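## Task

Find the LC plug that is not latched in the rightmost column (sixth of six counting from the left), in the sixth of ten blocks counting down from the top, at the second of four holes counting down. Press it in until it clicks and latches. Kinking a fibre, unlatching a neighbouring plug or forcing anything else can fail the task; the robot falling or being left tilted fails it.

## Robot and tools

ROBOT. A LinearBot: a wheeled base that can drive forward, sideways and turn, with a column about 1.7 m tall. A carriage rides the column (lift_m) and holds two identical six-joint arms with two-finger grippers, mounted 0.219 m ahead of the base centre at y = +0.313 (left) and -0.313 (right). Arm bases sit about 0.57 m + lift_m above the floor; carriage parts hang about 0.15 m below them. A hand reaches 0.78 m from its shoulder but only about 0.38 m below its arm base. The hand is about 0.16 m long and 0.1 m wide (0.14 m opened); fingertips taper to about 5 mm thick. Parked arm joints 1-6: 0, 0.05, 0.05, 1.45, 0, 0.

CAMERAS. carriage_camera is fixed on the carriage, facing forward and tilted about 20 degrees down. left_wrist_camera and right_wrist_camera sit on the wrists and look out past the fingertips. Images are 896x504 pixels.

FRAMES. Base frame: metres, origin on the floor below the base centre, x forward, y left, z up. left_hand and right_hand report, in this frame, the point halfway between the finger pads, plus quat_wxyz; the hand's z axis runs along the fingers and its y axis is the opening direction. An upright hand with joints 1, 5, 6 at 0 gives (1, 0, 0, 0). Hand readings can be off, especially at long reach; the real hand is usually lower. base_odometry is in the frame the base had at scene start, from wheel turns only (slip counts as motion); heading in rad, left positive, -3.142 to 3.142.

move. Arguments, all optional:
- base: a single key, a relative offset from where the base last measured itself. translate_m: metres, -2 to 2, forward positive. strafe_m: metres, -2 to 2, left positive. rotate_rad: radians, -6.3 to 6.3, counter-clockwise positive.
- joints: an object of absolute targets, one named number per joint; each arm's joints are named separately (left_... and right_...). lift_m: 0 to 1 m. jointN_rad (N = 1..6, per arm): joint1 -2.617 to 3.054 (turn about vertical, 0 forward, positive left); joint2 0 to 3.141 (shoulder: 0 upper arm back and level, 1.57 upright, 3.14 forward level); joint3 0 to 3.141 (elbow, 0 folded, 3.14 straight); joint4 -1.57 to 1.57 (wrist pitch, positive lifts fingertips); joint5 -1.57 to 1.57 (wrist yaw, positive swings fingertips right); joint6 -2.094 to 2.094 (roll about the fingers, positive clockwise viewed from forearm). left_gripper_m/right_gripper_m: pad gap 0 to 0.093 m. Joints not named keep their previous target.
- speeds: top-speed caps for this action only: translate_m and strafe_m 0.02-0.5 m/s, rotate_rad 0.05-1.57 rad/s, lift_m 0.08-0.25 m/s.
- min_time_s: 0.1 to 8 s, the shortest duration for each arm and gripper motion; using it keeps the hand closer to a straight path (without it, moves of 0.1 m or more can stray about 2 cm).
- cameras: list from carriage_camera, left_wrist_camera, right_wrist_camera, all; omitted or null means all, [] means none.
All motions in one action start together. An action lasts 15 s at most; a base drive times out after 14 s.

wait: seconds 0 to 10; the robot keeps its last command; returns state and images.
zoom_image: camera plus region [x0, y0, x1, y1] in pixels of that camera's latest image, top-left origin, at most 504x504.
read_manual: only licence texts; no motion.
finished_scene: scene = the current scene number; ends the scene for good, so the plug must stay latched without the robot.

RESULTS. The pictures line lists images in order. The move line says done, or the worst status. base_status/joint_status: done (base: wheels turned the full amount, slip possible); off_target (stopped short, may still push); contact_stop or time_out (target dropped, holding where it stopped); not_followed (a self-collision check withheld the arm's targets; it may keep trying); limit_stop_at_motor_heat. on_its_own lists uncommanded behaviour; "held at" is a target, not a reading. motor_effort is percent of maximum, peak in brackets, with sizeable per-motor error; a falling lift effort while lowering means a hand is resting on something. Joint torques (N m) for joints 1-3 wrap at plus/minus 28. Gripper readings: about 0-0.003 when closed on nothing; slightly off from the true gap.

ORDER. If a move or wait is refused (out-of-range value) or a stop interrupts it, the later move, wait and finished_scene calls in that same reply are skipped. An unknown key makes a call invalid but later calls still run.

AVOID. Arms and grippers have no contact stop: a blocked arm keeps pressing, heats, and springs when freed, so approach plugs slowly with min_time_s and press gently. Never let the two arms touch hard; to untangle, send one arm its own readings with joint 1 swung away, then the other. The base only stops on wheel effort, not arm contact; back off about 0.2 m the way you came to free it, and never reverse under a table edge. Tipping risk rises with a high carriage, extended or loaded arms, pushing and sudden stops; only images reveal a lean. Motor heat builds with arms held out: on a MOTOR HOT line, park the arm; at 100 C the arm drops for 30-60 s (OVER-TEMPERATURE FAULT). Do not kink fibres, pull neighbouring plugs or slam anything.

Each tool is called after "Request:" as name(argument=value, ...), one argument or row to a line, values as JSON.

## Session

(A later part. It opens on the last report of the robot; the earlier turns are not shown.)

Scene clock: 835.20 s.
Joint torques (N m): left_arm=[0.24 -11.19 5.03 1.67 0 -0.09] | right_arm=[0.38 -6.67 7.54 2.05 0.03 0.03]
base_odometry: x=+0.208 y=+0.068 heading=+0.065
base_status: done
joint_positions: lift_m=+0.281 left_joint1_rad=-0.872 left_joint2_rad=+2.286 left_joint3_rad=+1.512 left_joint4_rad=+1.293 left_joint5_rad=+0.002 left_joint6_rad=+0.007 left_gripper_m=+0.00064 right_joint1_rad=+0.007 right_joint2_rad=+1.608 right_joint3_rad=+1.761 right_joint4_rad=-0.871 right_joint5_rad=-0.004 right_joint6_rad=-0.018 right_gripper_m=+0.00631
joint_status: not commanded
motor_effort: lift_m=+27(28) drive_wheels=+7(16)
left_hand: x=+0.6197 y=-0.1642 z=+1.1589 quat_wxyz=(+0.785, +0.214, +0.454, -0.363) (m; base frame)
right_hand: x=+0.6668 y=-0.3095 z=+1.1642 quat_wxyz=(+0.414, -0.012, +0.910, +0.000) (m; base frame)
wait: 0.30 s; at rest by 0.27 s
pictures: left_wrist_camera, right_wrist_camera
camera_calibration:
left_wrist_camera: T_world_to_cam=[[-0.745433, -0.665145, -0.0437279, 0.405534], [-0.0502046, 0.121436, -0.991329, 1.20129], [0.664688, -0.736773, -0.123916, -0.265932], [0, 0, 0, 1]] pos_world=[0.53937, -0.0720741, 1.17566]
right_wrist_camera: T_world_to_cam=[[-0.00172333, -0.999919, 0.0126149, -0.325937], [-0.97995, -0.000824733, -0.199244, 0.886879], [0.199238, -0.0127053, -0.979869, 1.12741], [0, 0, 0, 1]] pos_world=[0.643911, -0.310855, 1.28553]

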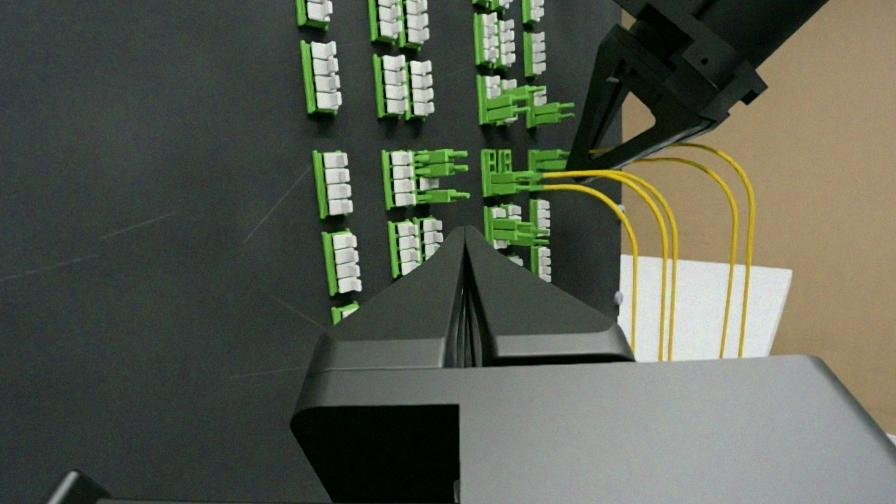

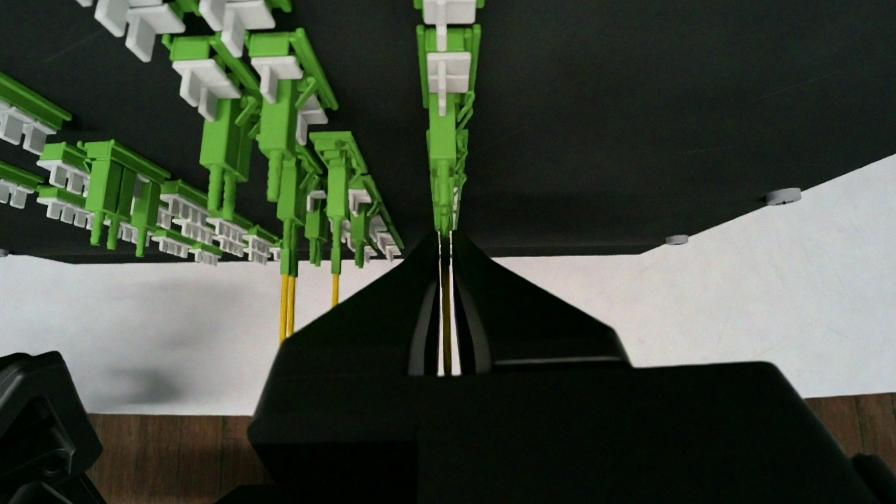

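Request:
move(
  base={"translate_m": 0.003},
  speeds={"translate_m": 0.02},
  cameras=[],
)

Request:
wait(
  seconds=0.3,
  cameras=["right_wrist_camera", "left_wrist_camera"],
)

Request:
zoom_image(
  camera="right_wrist_camera",
  region=[410, 130, 490, 260],
)

Request:
zoom_image(
  camera="left_wrist_camera",
  region=[515, 140, 585, 185],
)

Scene clock: 842.53 s.
Joint torques (N m): left_arm=[0.24 -11.22 5.04 1.67 0.02 -0.05] | right_arm=[0.38 -6.8 7.41 2.05 0.05 0.03]
move: done
base_odometry: x=+0.211 y=+0.068 heading=+0.065
base_status: done
joint_positions: lift_m=+0.281 left_joint1_rad=-0.872 left_joint2_rad=+2.286 left_joint3_rad=+1.512 left_joint4_rad=+1.293 left_joint5_rad=+0.002 left_joint6_rad=+0.007 left_gripper_m=+0.00064 right_joint1_rad=+0.008 right_joint2_rad=+1.608 right_joint3_rad=+1.761 right_joint4_rad=-0.870 right_joint5_rad=-0.004 right_joint6_rad=-0.018 right_gripper_m=+0.00631
joint_status: not commanded
motor_effort: lift_m=+27(28) drive_wheels=+7(17)
left_hand: x=+0.6199 y=-0.1640 z=+1.1589 quat_wxyz=(+0.785, +0.214, +0.454, -0.363) (m; base frame)
right_hand: x=+0.6670 y=-0.3090 z=+1.1643 quat_wxyz=(+0.414, -0.013, +0.910, +0.000) (m; base frame)
pictures: none
No camera images: "cameras" was empty.

Scene clock: 842.83 s.
Joint torques (N m): left_arm=[0.21 -11.14 5.08 1.66 -0.01 -0.07] | right_arm=[0.17 -6.53 7.45 2.05 0.01 0.03]
base_odometry: x=+0.211 y=+0.068 heading=+0.065
base_status: done
joint_positions: lift_m=+0.281 left_joint1_rad=-0.872 left_joint2_rad=+2.286 left_joint3_rad=+1.512 left_joint4_rad=+1.293 left_joint5_rad=+0.002 left_joint6_rad=+0.007 left_gripper_m=+0.00064 right_joint1_rad=+0.008 right_joint2_rad=+1.608 right_joint3_rad=+1.761 right_joint4_rad=-0.870 right_joint5_rad=-0.004 right_joint6_rad=-0.018 right_gripper_m=+0.00631
joint_status: not commanded
motor_effort: lift_m=+27(28) drive_wheels=+7(17)
left_hand: x=+0.6199 y=-0.1640 z=+1.1589 quat_wxyz=(+0.785, +0.214, +0.454, -0.363) (m; base frame)
right_hand: x=+0.6670 y=-0.3090 z=+1.1643 quat_wxyz=(+0.414, -0.013, +0.910, +0.000) (m; base frame)
wait: 0.30 s; at rest by 0.27 s
pictures: left_wrist_camera, right_wrist_camera
camera_calibration:
left_wrist_camera: T_world_to_cam=[[-0.745241, -0.665362, -0.0436898, 0.405582], [-0.0502684, 0.121397, -0.99133, 1.20141], [0.664897, -0.736584, -0.123917, -0.265938], [0, 0, 0, 1]] pos_world=[0.539471, -0.0718746, 1.17576]
right_wrist_camera: T_world_to_cam=[[-0.000616104, -0.99992, 0.0126599, -0.326209], [-0.979786, -0.00192895, -0.200037, 0.887474], [0.200046, -0.0125272, -0.979707, 1.12685], [0, 0, 0, 1]] pos_world=[0.643914, -0.310355, 1.28564]

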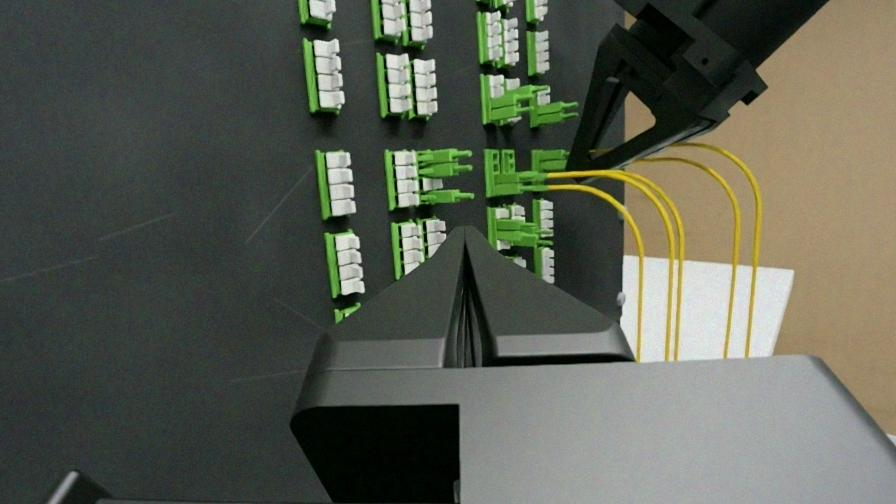

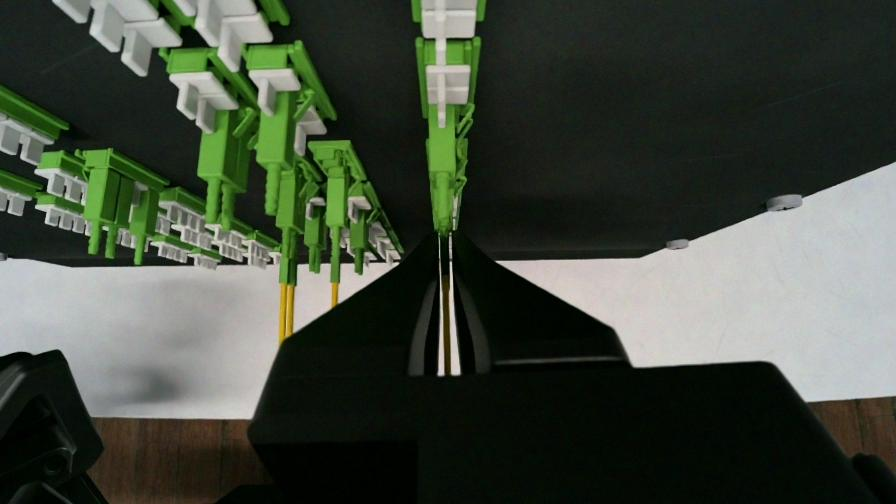

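Scaled by 3.877 from the camera's 896x504 image, which has a finer 1280x720 frame.

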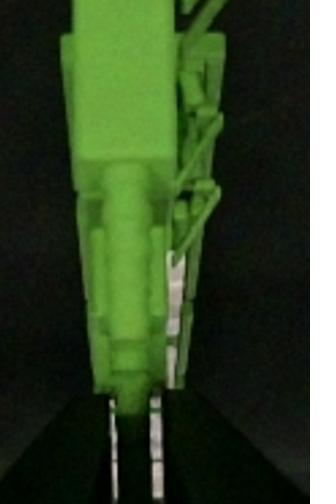

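Scaled by 7.200 from the camera's 896x504 image, which has a finer 1280x720 frame.

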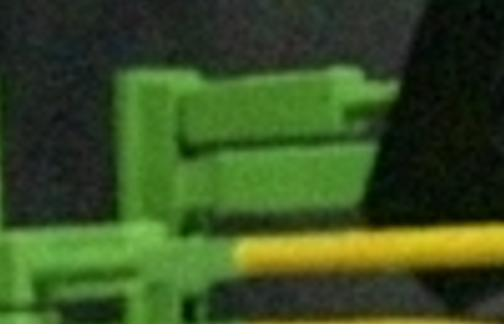

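Request:
move(
  joints={"right_joint1_rad": 0.0165},
  cameras=[],
)

Request:
wait(
  seconds=0.3,
  cameras=["right_wrist_camera"],
)

Request:
zoom_image(
  camera="right_wrist_camera",
  region=[410, 130, 490, 260],
)

Scene clock: 852.30 s.
Joint torques (N m): left_arm=[0.2 -11.19 5.07 1.66 0.01 -0.06] | right_arm=[0.47 -6.57 7.49 2.05 0.04 0.03]
move: done
base_odometry: x=+0.211 y=+0.068 heading=+0.065
base_status: not commanded
joint_positions: lift_m=+0.281 left_joint1_rad=-0.872 left_joint2_rad=+2.286 left_joint3_rad=+1.512 left_joint4_rad=+1.293 left_joint5_rad=+0.002 left_joint6_rad=+0.007 left_gripper_m=+0.00064 right_joint1_rad=+0.008 right_joint2_rad=+1.608 right_joint3_rad=+1.761 right_joint4_rad=-0.870 right_joint5_rad=-0.004 right_joint6_rad=-0.018 right_gripper_m=+0.00631
joint_status: all done
motor_effort: lift_m=+27(27) drive_wheels=+7(7)
left_hand: x=+0.6199 y=-0.1640 z=+1.1589 quat_wxyz=(+0.785, +0.214, +0.454, -0.363) (m; base frame)
right_hand: x=+0.6670 y=-0.3090 z=+1.1643 quat_wxyz=(+0.414, -0.013, +0.910, +0.000) (m; base frame)
pictures: none
No camera images: "cameras" was empty.

Scene clock: 852.60 s.
Joint torques (N m): left_arm=[0.18 -11.22 5.08 1.65 0 -0.09] | right_arm=[0.49 -6.56 7.49 2.05 0.05 0.03]
base_odometry: x=+0.211 y=+0.068 heading=+0.065
base_status: not commanded
joint_positions: lift_m=+0.281 left_joint1_rad=-0.872 left_joint2_rad=+2.286 left_joint3_rad=+1.512 left_joint4_rad=+1.293 left_joint5_rad=+0.002 left_joint6_rad=+0.007 left_gripper_m=+0.00064 right_joint1_rad=+0.008 right_joint2_rad=+1.608 right_joint3_rad=+1.761 right_joint4_rad=-0.870 right_joint5_rad=-0.004 right_joint6_rad=-0.018 right_gripper_m=+0.00631
joint_status: all done
motor_effort: lift_m=+27(27) drive_wheels=+7(7)
left_hand: x=+0.6199 y=-0.1640 z=+1.1589 quat_wxyz=(+0.785, +0.214, +0.454, -0.363) (m; base frame)
right_hand: x=+0.6670 y=-0.3090 z=+1.1643 quat_wxyz=(+0.414, -0.013, +0.910, +0.000) (m; base frame)
wait: 0.30 s; at rest by 0.27 s
pictures: right_wrist_camera
camera_calibration:
right_wrist_camera: T_world_to_cam=[[-0.000616104, -0.99992, 0.0126599, -0.326209], [-0.979786, -0.00192895, -0.200037, 0.887474], [0.200046, -0.0125272, -0.979707, 1.12685], [0, 0, 0, 1]] pos_world=[0.643914, -0.310355, 1.28564]

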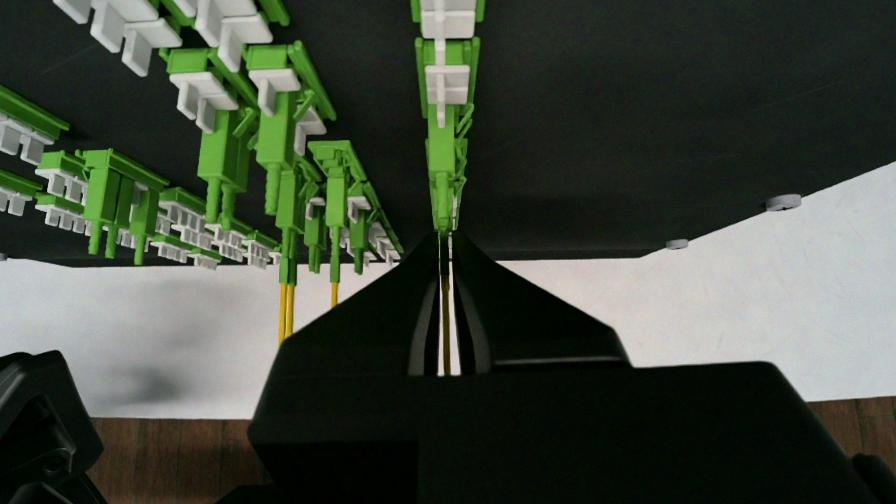

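Scaled by 3.877 from the camera's 896x504 image, which has a finer 1280x720 frame.

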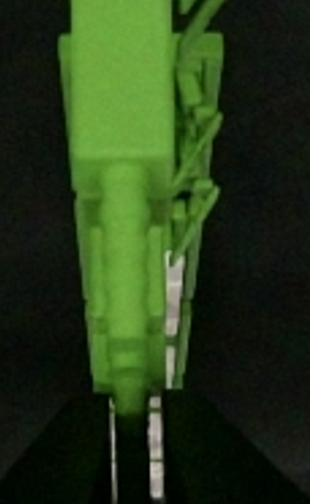

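Request:
move(
  joints={"right_joint1_rad": 0.018},
  cameras=["left_wrist_camera", "right_wrist_camera"],
)

Request:
zoom_image(
  camera="right_wrist_camera",
  region=[410, 130, 490, 260],
)

Request:
zoom_image(
  camera="left_wrist_camera",
  region=[515, 140, 585, 185],
)

Scene clock: 878.57 s.
Joint torques (N m): left_arm=[0.21 -11.22 5.04 1.67 -0.01 -0.07] | right_arm=[0.29 -6.54 7.49 2.05 0.05 0.03]
move: done
base_odometry: x=+0.211 y=+0.068 heading=+0.065
base_status: not commanded
joint_positions: lift_m=+0.281 left_joint1_rad=-0.872 left_joint2_rad=+2.286 left_joint3_rad=+1.512 left_joint4_rad=+1.293 left_joint5_rad=+0.002 left_joint6_rad=+0.007 left_gripper_m=+0.00064 right_joint1_rad=+0.012 right_joint2_rad=+1.608 right_joint3_rad=+1.761 right_joint4_rad=-0.870 right_joint5_rad=-0.004 right_joint6_rad=-0.018 right_gripper_m=+0.00631
joint_status: all done
motor_effort: lift_m=+27(27) drive_wheels=+7(7)
left_hand: x=+0.6199 y=-0.1640 z=+1.1589 quat_wxyz=(+0.785, +0.214, +0.454, -0.363) (m; base frame)
right_hand: x=+0.6669 y=-0.3075 z=+1.1643 quat_wxyz=(+0.414, -0.014, +0.910, +0.001) (m; base frame)
pictures: left_wrist_camera, right_wrist_camera
camera_calibration:
left_wrist_camera: T_world_to_cam=[[-0.745241, -0.665362, -0.0436898, 0.405582], [-0.0502684, 0.121397, -0.99133, 1.20141], [0.664897, -0.736584, -0.123917, -0.265938], [0, 0, 0, 1]] pos_world=[0.539471, -0.0718746, 1.17576]
right_wrist_camera: T_world_to_cam=[[0.00277854, -0.999917, 0.0126026, -0.326819], [-0.979783, -0.00524326, -0.199995, 0.886405], [0.200044, -0.0117921, -0.979716, 1.1271], [0, 0, 0, 1]] pos_world=[0.643922, -0.308853, 1.28564]

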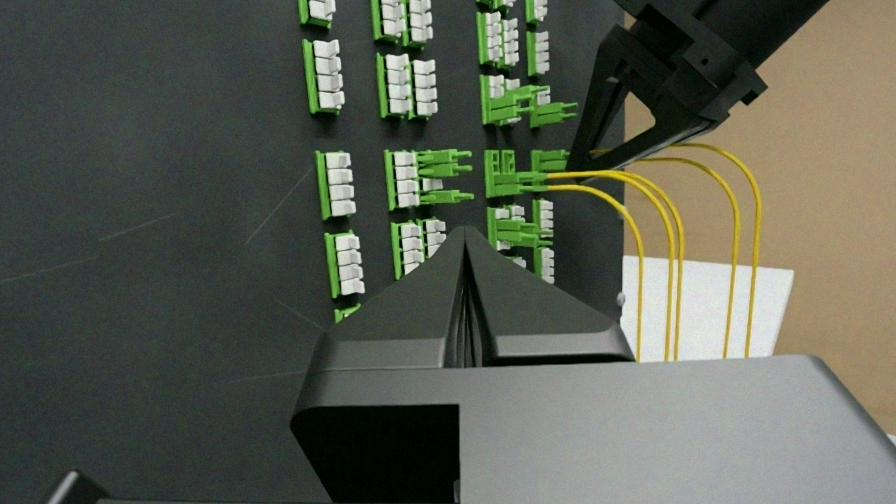

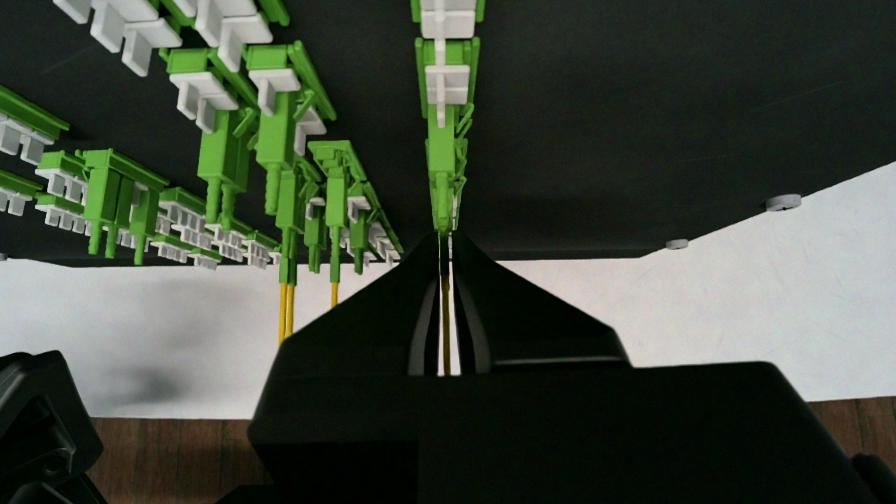

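Scaled by 3.877 from the camera's 896x504 image, which has a finer 1280x720 frame.

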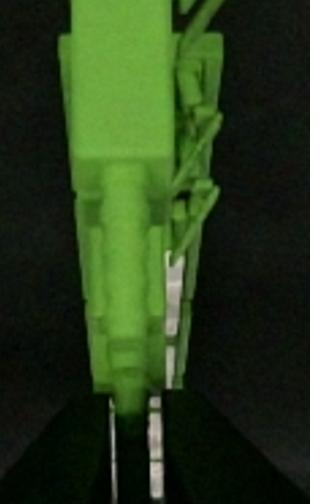

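Scaled by 7.200 from the camera's 896x504 image, which has a finer 1280x720 frame.

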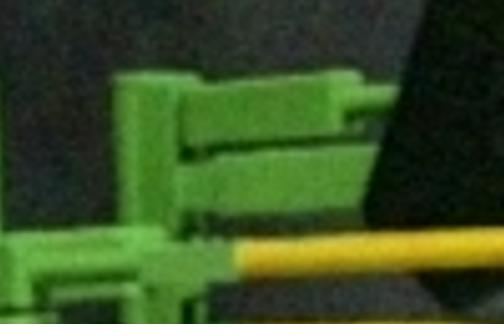

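Request:
move(
  base={"translate_m": 0.003},
  speeds={"translate_m": 0.02},
  cameras=["left_wrist_camera", "right_wrist_camera"],
)

Request:
zoom_image(
  camera="right_wrist_camera",
  region=[410, 130, 490, 260],
)

Request:
zoom_image(
  camera="left_wrist_camera",
  region=[515, 140, 585, 185],
)

Scene clock: 891.23 s.
Joint torques (N m): left_arm=[0.1 -11.23 5.16 1.65 -0.01 -0.07] | right_arm=[0.29 -6.48 7.5 2.09 0.06 0.03]
move: done
base_odometry: x=+0.214 y=+0.068 heading=+0.064
base_status: done
joint_positions: lift_m=+0.281 left_joint1_rad=-0.872 left_joint2_rad=+2.286 left_joint3_rad=+1.512 left_joint4_rad=+1.293 left_joint5_rad=+0.002 left_joint6_rad=+0.007 left_gripper_m=+0.00064 right_joint1_rad=+0.012 right_joint2_rad=+1.608 right_joint3_rad=+1.761 right_joint4_rad=-0.874 right_joint5_rad=-0.004 right_joint6_rad=-0.018 right_gripper_m=+0.00631
joint_status: not commanded
motor_effort: lift_m=+27(27) drive_wheels=+7(13)
left_hand: x=+0.6197 y=-0.1642 z=+1.1589 quat_wxyz=(+0.785, +0.214, +0.454, -0.363) (m; base frame)
right_hand: x=+0.6662 y=-0.3075 z=+1.1635 quat_wxyz=(+0.412, -0.014, +0.911, +0.001) (m; base frame)
pictures: left_wrist_camera, right_wrist_camera
camera_calibration:
left_wrist_camera: T_world_to_cam=[[-0.745433, -0.665145, -0.0437279, 0.405538], [-0.0502046, 0.121436, -0.991329, 1.20139], [0.664688, -0.736773, -0.123916, -0.26592], [0, 0, 0, 1]] pos_world=[0.53937, -0.0720741, 1.17576]
right_wrist_camera: T_world_to_cam=[[0.00281513, -0.999916, 0.0126873, -0.32694], [-0.980695, -0.00524128, -0.195475, 0.880828], [0.195525, -0.0118921, -0.980627, 1.13041], [0, 0, 0, 1]] pos_world=[0.643721, -0.308853, 1.28483]

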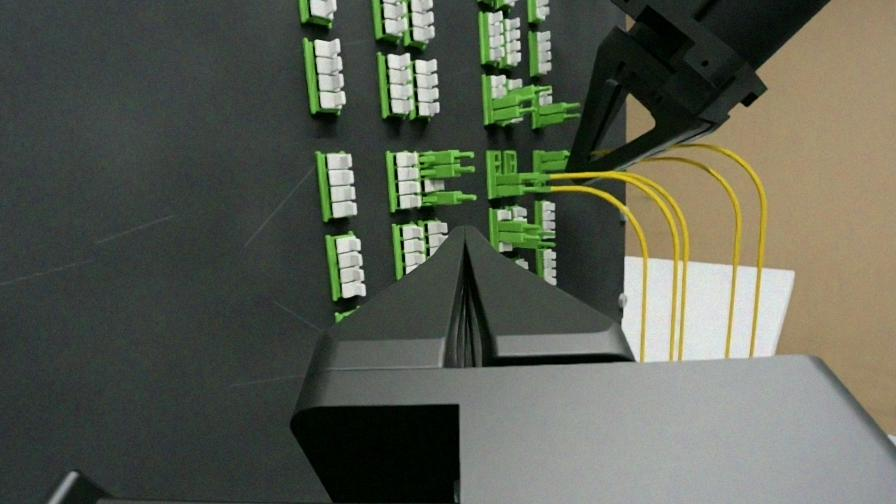

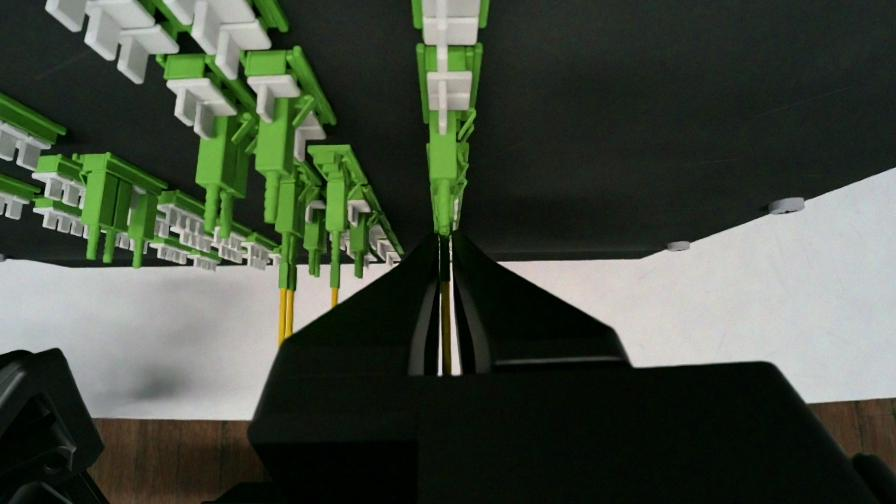

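Scaled by 3.877 from the camera's 896x504 image, which has a finer 1280x720 frame.

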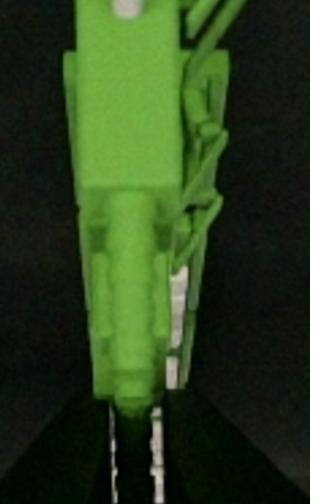

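Scaled by 7.200 from the camera's 896x504 image, which has a finer 1280x720 frame.

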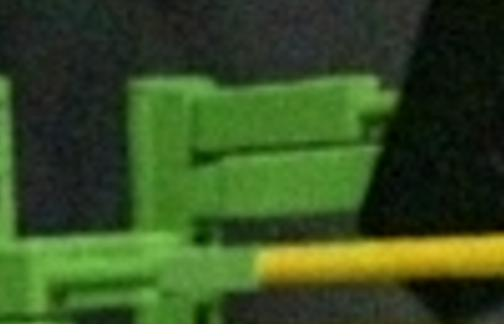

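Request:
move(
  base={"translate_m": 0.003},
  speeds={"translate_m": 0.02},
  cameras=["left_wrist_camera", "right_wrist_camera"],
)

Request:
zoom_image(
  camera="right_wrist_camera",
  region=[410, 130, 490, 260],
)

Request:
zoom_image(
  camera="left_wrist_camera",
  region=[515, 140, 585, 185],
)

Scene clock: 899.53 s.
Joint torques (N m): left_arm=[0.21 -11.21 5.05 1.68 -0.01 -0.06] | right_arm=[0.31 -6.57 7.47 2.16 0.03 0.03]
move: done
base_odometry: x=+0.216 y=+0.068 heading=+0.063
base_status: done
joint_positions: lift_m=+0.281 left_joint1_rad=-0.872 left_joint2_rad=+2.286 left_joint3_rad=+1.512 left_joint4_rad=+1.293 left_joint5_rad=+0.002 left_joint6_rad=+0.007 left_gripper_m=+0.00064 right_joint1_rad=+0.012 right_joint2_rad=+1.608 right_joint3_rad=+1.761 right_joint4_rad=-0.884 right_joint5_rad=-0.004 right_joint6_rad=-0.018 right_gripper_m=+0.00631
joint_status: not commanded
motor_effort: lift_m=+27(27) drive_wheels=+7(12)
left_hand: x=+0.6196 y=-0.1642 z=+1.1589 quat_wxyz=(+0.785, +0.214, +0.454, -0.363) (m; base frame)
right_hand: x=+0.6647 y=-0.3075 z=+1.1618 quat_wxyz=(+0.408, -0.014, +0.913, +0.001) (m; base frame)
pictures: left_wrist_camera, right_wrist_camera
camera_calibration:
left_wrist_camera: T_world_to_cam=[[-0.745725, -0.664808, -0.0438819, 0.405826], [-0.0500366, 0.121561, -0.991322, 1.2013], [0.664373, -0.737057, -0.123916, -0.265704], [0, 0, 0, 1]] pos_world=[0.53927, -0.0720735, 1.17576]
right_wrist_camera: T_world_to_cam=[[0.00300887, -0.999914, 0.01278, -0.327164], [-0.982433, -0.00534045, -0.18654, 0.869778], [0.186592, -0.0119942, -0.982364, 1.13705], [0, 0, 0, 1]] pos_world=[0.643319, -0.308853, 1.28343]

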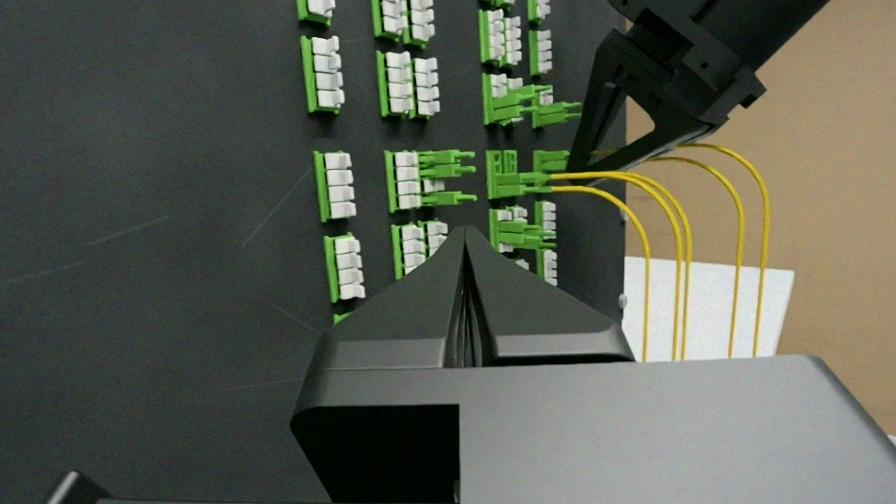

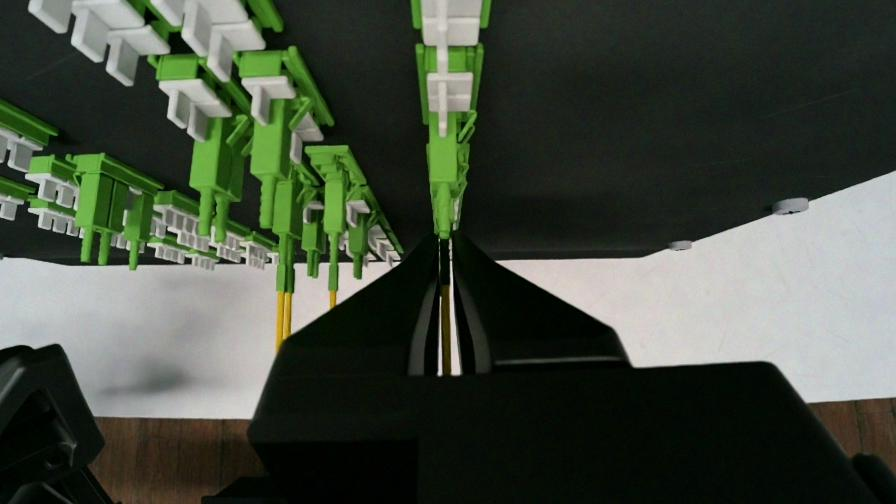

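Scaled by 3.877 from the camera's 896x504 image, which has a finer 1280x720 frame.

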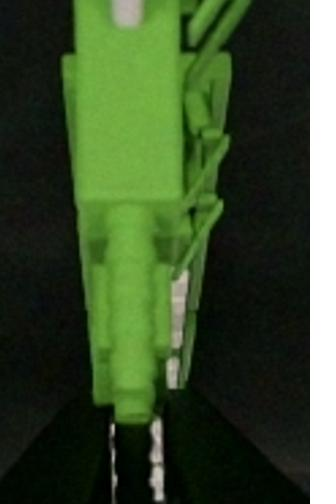

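Scaled by 7.200 from the camera's 896x504 image, which has a finer 1280x720 frame.

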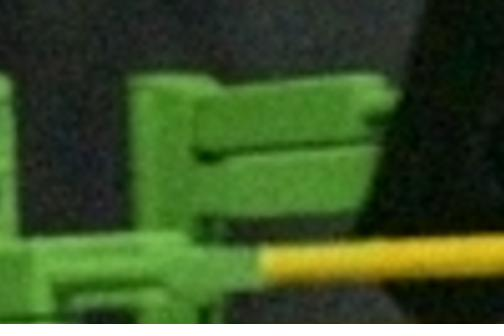

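Request:
move(
  base={"translate_m": -0.006},
  speeds={"translate_m": 0.02},
  cameras=["left_wrist_camera"],
)

Request:
zoom_image(
  camera="left_wrist_camera",
  region=[515, 140, 585, 185],
)

Request:
move(
  joints={"lift_m": 0.2855},
  cameras=["left_wrist_camera", "right_wrist_camera"],
)

Request:
zoom_image(
  camera="left_wrist_camera",
  region=[515, 140, 585, 185],
)

Request:
zoom_image(
  camera="right_wrist_camera",
  region=[410, 130, 490, 260],
)

Scene clock: 943.23 s.
Joint torques (N m): left_arm=[0.29 -11.19 5.07 1.65 -0.02 -0.07] | right_arm=[0.05 -6.6 7.6 2.13 0.03 0.03]
move: done
base_odometry: x=+0.210 y=+0.067 heading=+0.063
base_status: done
joint_positions: lift_m=+0.281 left_joint1_rad=-0.872 left_joint2_rad=+2.286 left_joint3_rad=+1.512 left_joint4_rad=+1.294 left_joint5_rad=+0.002 left_joint6_rad=+0.007 left_gripper_m=+0.00064 right_joint1_rad=+0.013 right_joint2_rad=+1.608 right_joint3_rad=+1.761 right_joint4_rad=-0.879 right_joint5_rad=-0.004 right_joint6_rad=-0.018 right_gripper_m=+0.00631
joint_status: not commanded
motor_effort: lift_m=+27(28) drive_wheels=+3(13)
left_hand: x=+0.6194 y=-0.1644 z=+1.1589 quat_wxyz=(+0.785, +0.214, +0.453, -0.363) (m; base frame)
right_hand: x=+0.6655 y=-0.3068 z=+1.1627 quat_wxyz=(+0.410, -0.015, +0.912, +0.001) (m; base frame)
pictures: left_wrist_camera
camera_calibration:
left_wrist_camera: T_world_to_cam=[[-0.745901, -0.664611, -0.0438683, 0.405778], [-0.0497495, 0.121271, -0.991372, 1.20119], [0.664196, -0.737283, -0.12352, -0.266097], [0, 0, 0, 1]] pos_world=[0.53917, -0.0721733, 1.17576]

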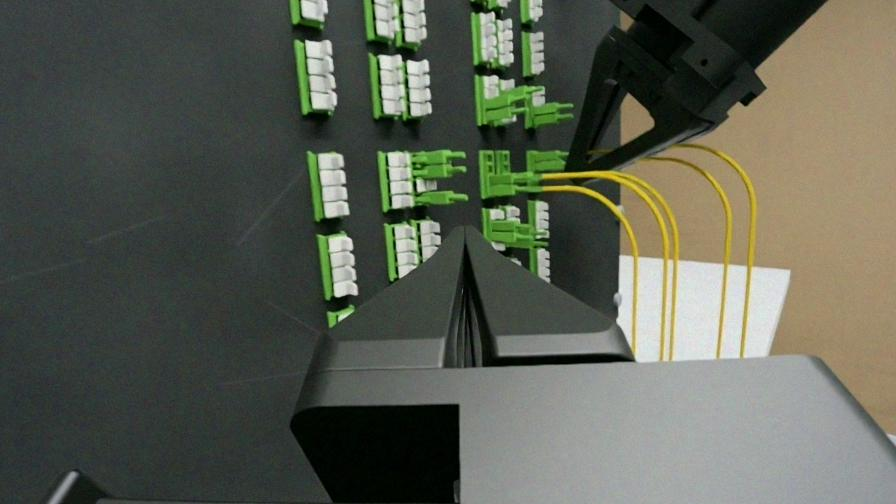

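Scaled by 7.200 from the camera's 896x504 image, which has a finer 1280x720 frame.

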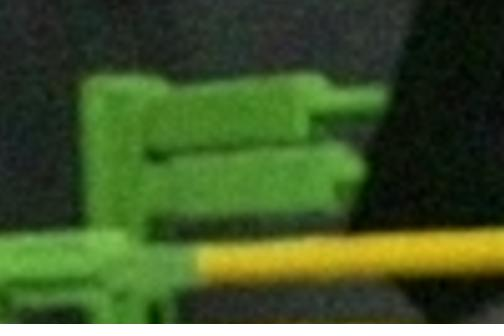

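Scene clock: 943.80 s.
Joint torques (N m): left_arm=[0.28 -11.21 5.14 1.65 -0.02 -0.06] | right_arm=[0.18 -6.61 7.34 2.11 0.06 0.03]
move: done
base_odometry: x=+0.210 y=+0.067 heading=+0.063
base_status: not commanded
joint_positions: lift_m=+0.286 left_joint1_rad=-0.872 left_joint2_rad=+2.286 left_joint3_rad=+1.512 left_joint4_rad=+1.295 left_joint5_rad=+0.002 left_joint6_rad=+0.007 left_gripper_m=+0.00064 right_joint1_rad=+0.013 right_joint2_rad=+1.609 right_joint3_rad=+1.763 right_joint4_rad=-0.871 right_joint5_rad=-0.004 right_joint6_rad=-0.018 right_gripper_m=+0.00631
joint_status: all done
motor_effort: lift_m=+26(32) drive_wheels=-1(4)
left_hand: x=+0.6194 y=-0.1644 z=+1.1633 quat_wxyz=(+0.785, +0.214, +0.453, -0.363) (m; base frame)
right_hand: x=+0.6670 y=-0.3068 z=+1.1693 quat_wxyz=(+0.414, -0.015, +0.910, +0.001) (m; base frame)
pictures: left_wrist_camera, right_wrist_camera
camera_calibration:
left_wrist_camera: T_world_to_cam=[[-0.745935, -0.664571, -0.0438864, 0.40601], [-0.0494599, 0.120986, -0.991421, 1.20533], [0.66418, -0.737365, -0.123117, -0.266038], [0, 0, 0, 1]] pos_world=[0.53917, -0.0721735, 1.18006]
right_wrist_camera: T_world_to_cam=[[0.00430764, -0.999911, 0.0126386, -0.327311], [-0.979778, -0.00674855, -0.199976, 0.887018], [0.200043, -0.0115216, -0.979719, 1.13208], [0, 0, 0, 1]] pos_world=[0.644026, -0.308252, 1.29064]

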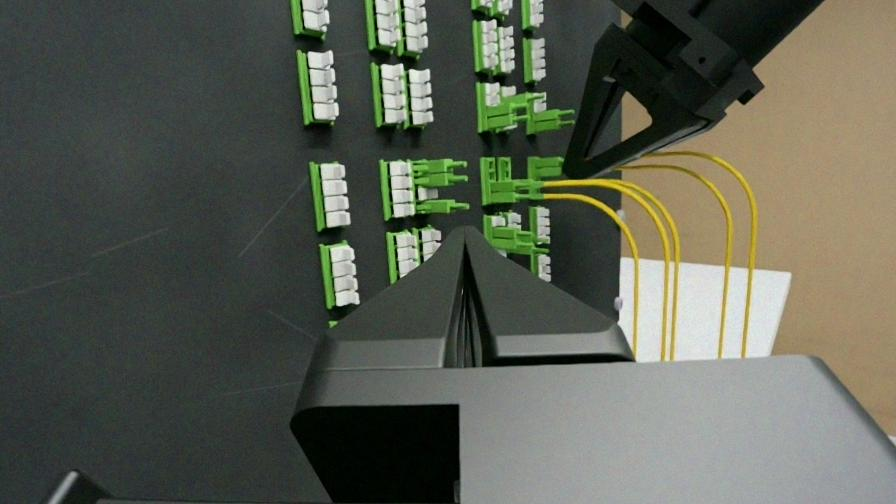

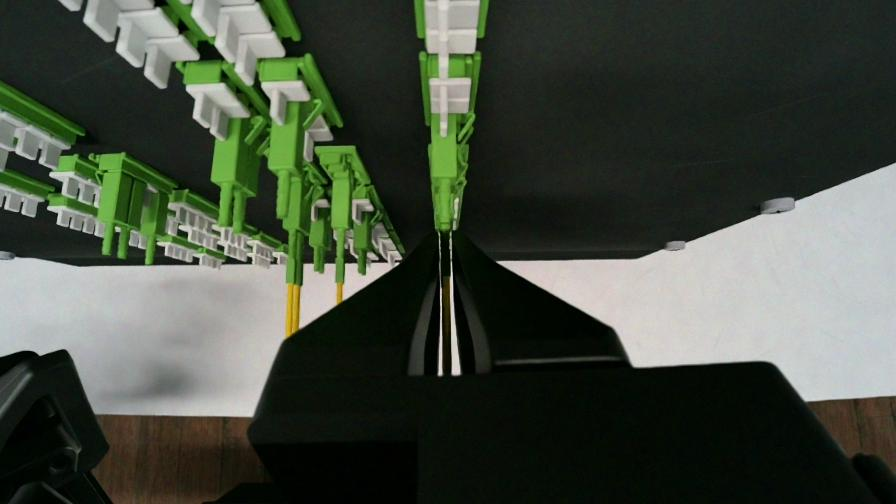

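Scaled by 7.200 from the camera's 896x504 image, which has a finer 1280x720 frame.

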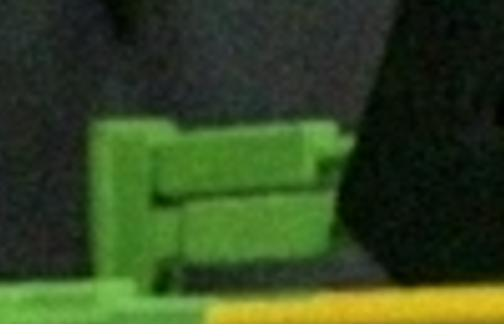

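Scaled by 3.877 from the camera's 896x504 image, which has a finer 1280x720 frame.

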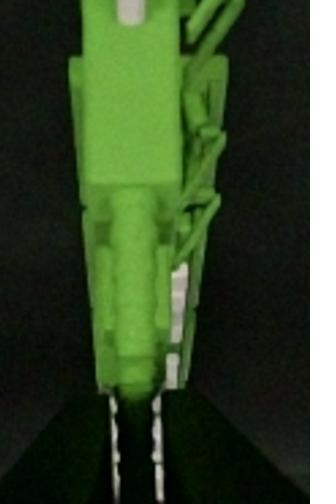

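Request:
move(
  base={"translate_m": 0.004},
  speeds={"translate_m": 0.02},
  cameras=["left_wrist_camera", "right_wrist_camera"],
)

Request:
zoom_image(
  camera="left_wrist_camera",
  region=[515, 140, 585, 185],
)

Request:
zoom_image(
  camera="right_wrist_camera",
  region=[410, 130, 490, 260],
)

Scene clock: 951.67 s.
Joint torques (N m): left_arm=[0.21 -11.28 5.03 1.67 0 -0.09] | right_arm=[0.2 -6.58 7.41 2.13 0.06 0.03]
move: done
base_odometry: x=+0.214 y=+0.068 heading=+0.063
base_status: done
joint_positions: lift_m=+0.286 left_joint1_rad=-0.872 left_joint2_rad=+2.286 left_joint3_rad=+1.512 left_joint4_rad=+1.294 left_joint5_rad=+0.002 left_joint6_rad=+0.007 left_gripper_m=+0.00064 right_joint1_rad=+0.013 right_joint2_rad=+1.609 right_joint3_rad=+1.763 right_joint4_rad=-0.878 right_joint5_rad=-0.004 right_joint6_rad=-0.018 right_gripper_m=+0.00631
joint_status: not commanded
motor_effort: lift_m=+26(26) drive_wheels=+5(9)
left_hand: x=+0.6195 y=-0.1645 z=+1.1631 quat_wxyz=(+0.785, +0.214, +0.454, -0.363) (m; base frame)
right_hand: x=+0.6659 y=-0.3068 z=+1.1683 quat_wxyz=(+0.411, -0.015, +0.911, +0.001) (m; base frame)
pictures: left_wrist_camera, right_wrist_camera
camera_calibration:
left_wrist_camera: T_world_to_cam=[[-0.745976, -0.66452, -0.0439592, 0.406125], [-0.0501362, 0.121857, -0.991281, 1.20551], [0.664083, -0.737268, -0.124219, -0.264831], [0, 0, 0, 1]] pos_world=[0.539269, -0.0722727, 1.17996]
right_wrist_camera: T_world_to_cam=[[0.00436375, -0.99991, 0.0127104, -0.327426], [-0.980968, -0.00674778, -0.194052, 0.879569], [0.19412, -0.0116217, -0.980909, 1.13659], [0, 0, 0, 1]] pos_world=[0.643624, -0.308252, 1.28973]

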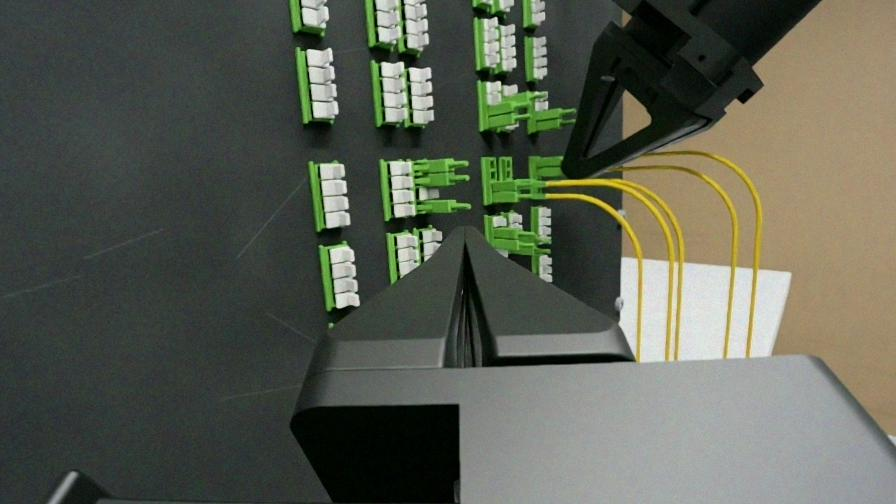

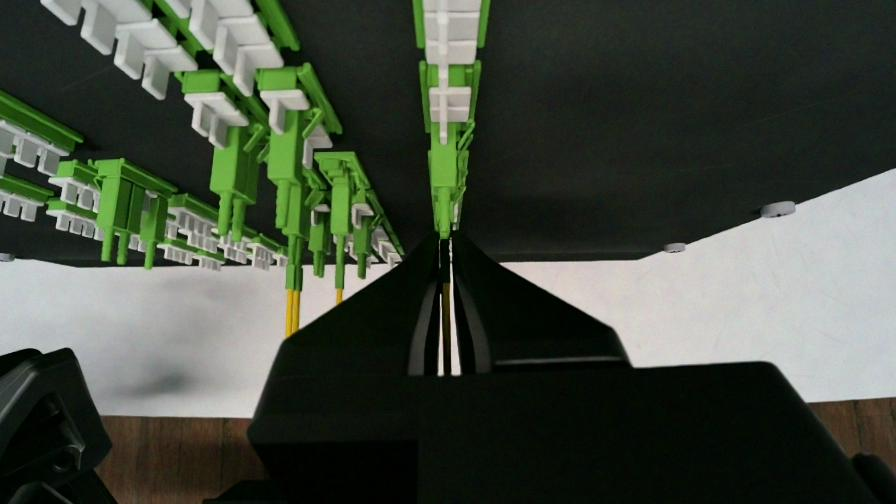

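Scaled by 7.200 from the camera's 896x504 image, which has a finer 1280x720 frame.

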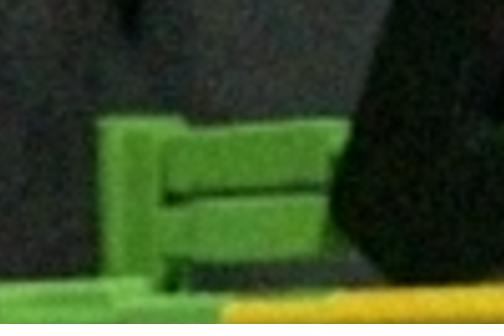

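Scaled by 3.877 from the camera's 896x504 image, which has a finer 1280x720 frame.

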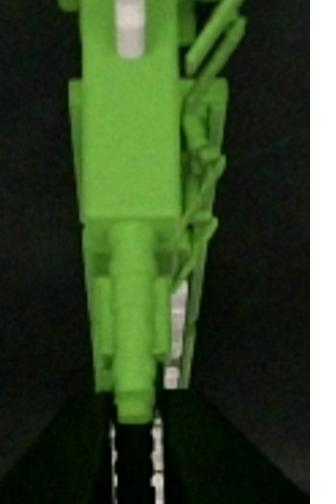

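Request:
move(
  base={"translate_m": 0.003},
  speeds={"translate_m": 0.02},
  cameras=["left_wrist_camera", "right_wrist_camera"],
)

Request:
zoom_image(
  camera="left_wrist_camera",
  region=[515, 140, 585, 185],
)

Request:
zoom_image(
  camera="right_wrist_camera",
  region=[410, 130, 490, 260],
)

Scene clock: 962.57 s.
Joint torques (N m): left_arm=[0.34 -11.32 5.14 1.66 -0.01 -0.07] | right_arm=[0.14 -6.11 7.31 2.24 0.04 0.02]
move: done
base_odometry: x=+0.217 y=+0.067 heading=+0.062
base_status: done
joint_positions: lift_m=+0.286 left_joint1_rad=-0.872 left_joint2_rad=+2.286 left_joint3_rad=+1.512 left_joint4_rad=+1.293 left_joint5_rad=+0.002 left_joint6_rad=+0.007 left_gripper_m=+0.00064 right_joint1_rad=+0.014 right_joint2_rad=+1.604 right_joint3_rad=+1.763 right_joint4_rad=-0.888 right_joint5_rad=-0.004 right_joint6_rad=-0.018 right_gripper_m=+0.00631
joint_status: not commanded
motor_effort: lift_m=+26(26) drive_wheels=+5(12)
left_hand: x=+0.6196 y=-0.1645 z=+1.1630 quat_wxyz=(+0.785, +0.214, +0.454, -0.363) (m; base frame)
right_hand: x=+0.6633 y=-0.3065 z=+1.1684 quat_wxyz=(+0.409, -0.015, +0.912, +0.001) (m; base frame)
pictures: left_wrist_camera, right_wrist_camera
camera_calibration:
left_wrist_camera: T_world_to_cam=[[-0.745741, -0.664801, -0.0437016, 0.405674], [-0.0506399, 0.121966, -0.991242, 1.20575], [0.664309, -0.736996, -0.12462, -0.26446], [0, 0, 0, 1]] pos_world=[0.539269, -0.0722731, 1.17996]
right_wrist_camera: T_world_to_cam=[[0.0052344, -0.999905, 0.0127559, -0.327736], [-0.981982, -0.00754943, -0.188824, 0.871407], [0.188903, -0.0115377, -0.981928, 1.14184], [0, 0, 0, 1]] pos_world=[0.641724, -0.307952, 1.28993]

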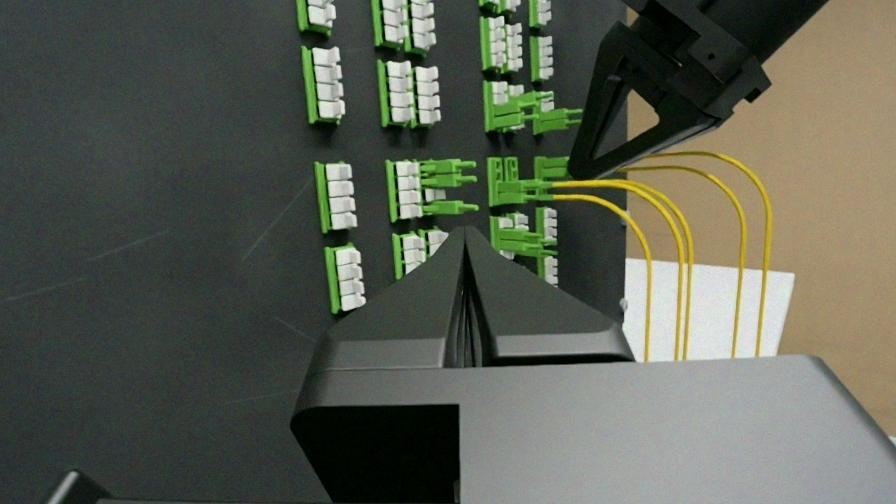

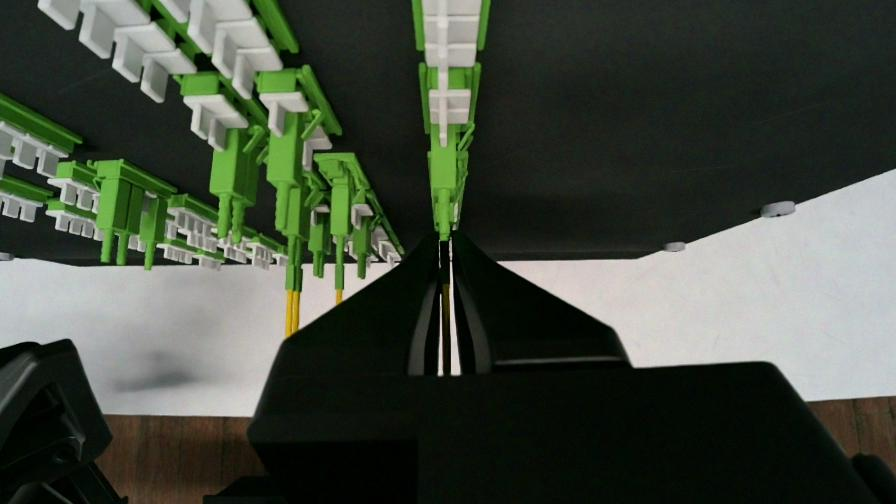

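Scaled by 7.200 from the camera's 896x504 image, which has a finer 1280x720 frame.

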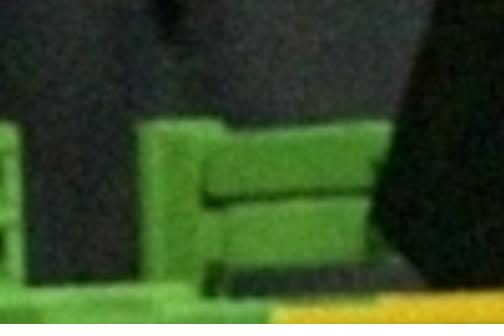

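Scaled by 3.877 from the camera's 896x504 image, which has a finer 1280x720 frame.

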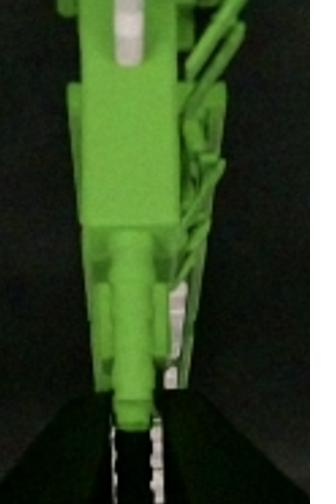

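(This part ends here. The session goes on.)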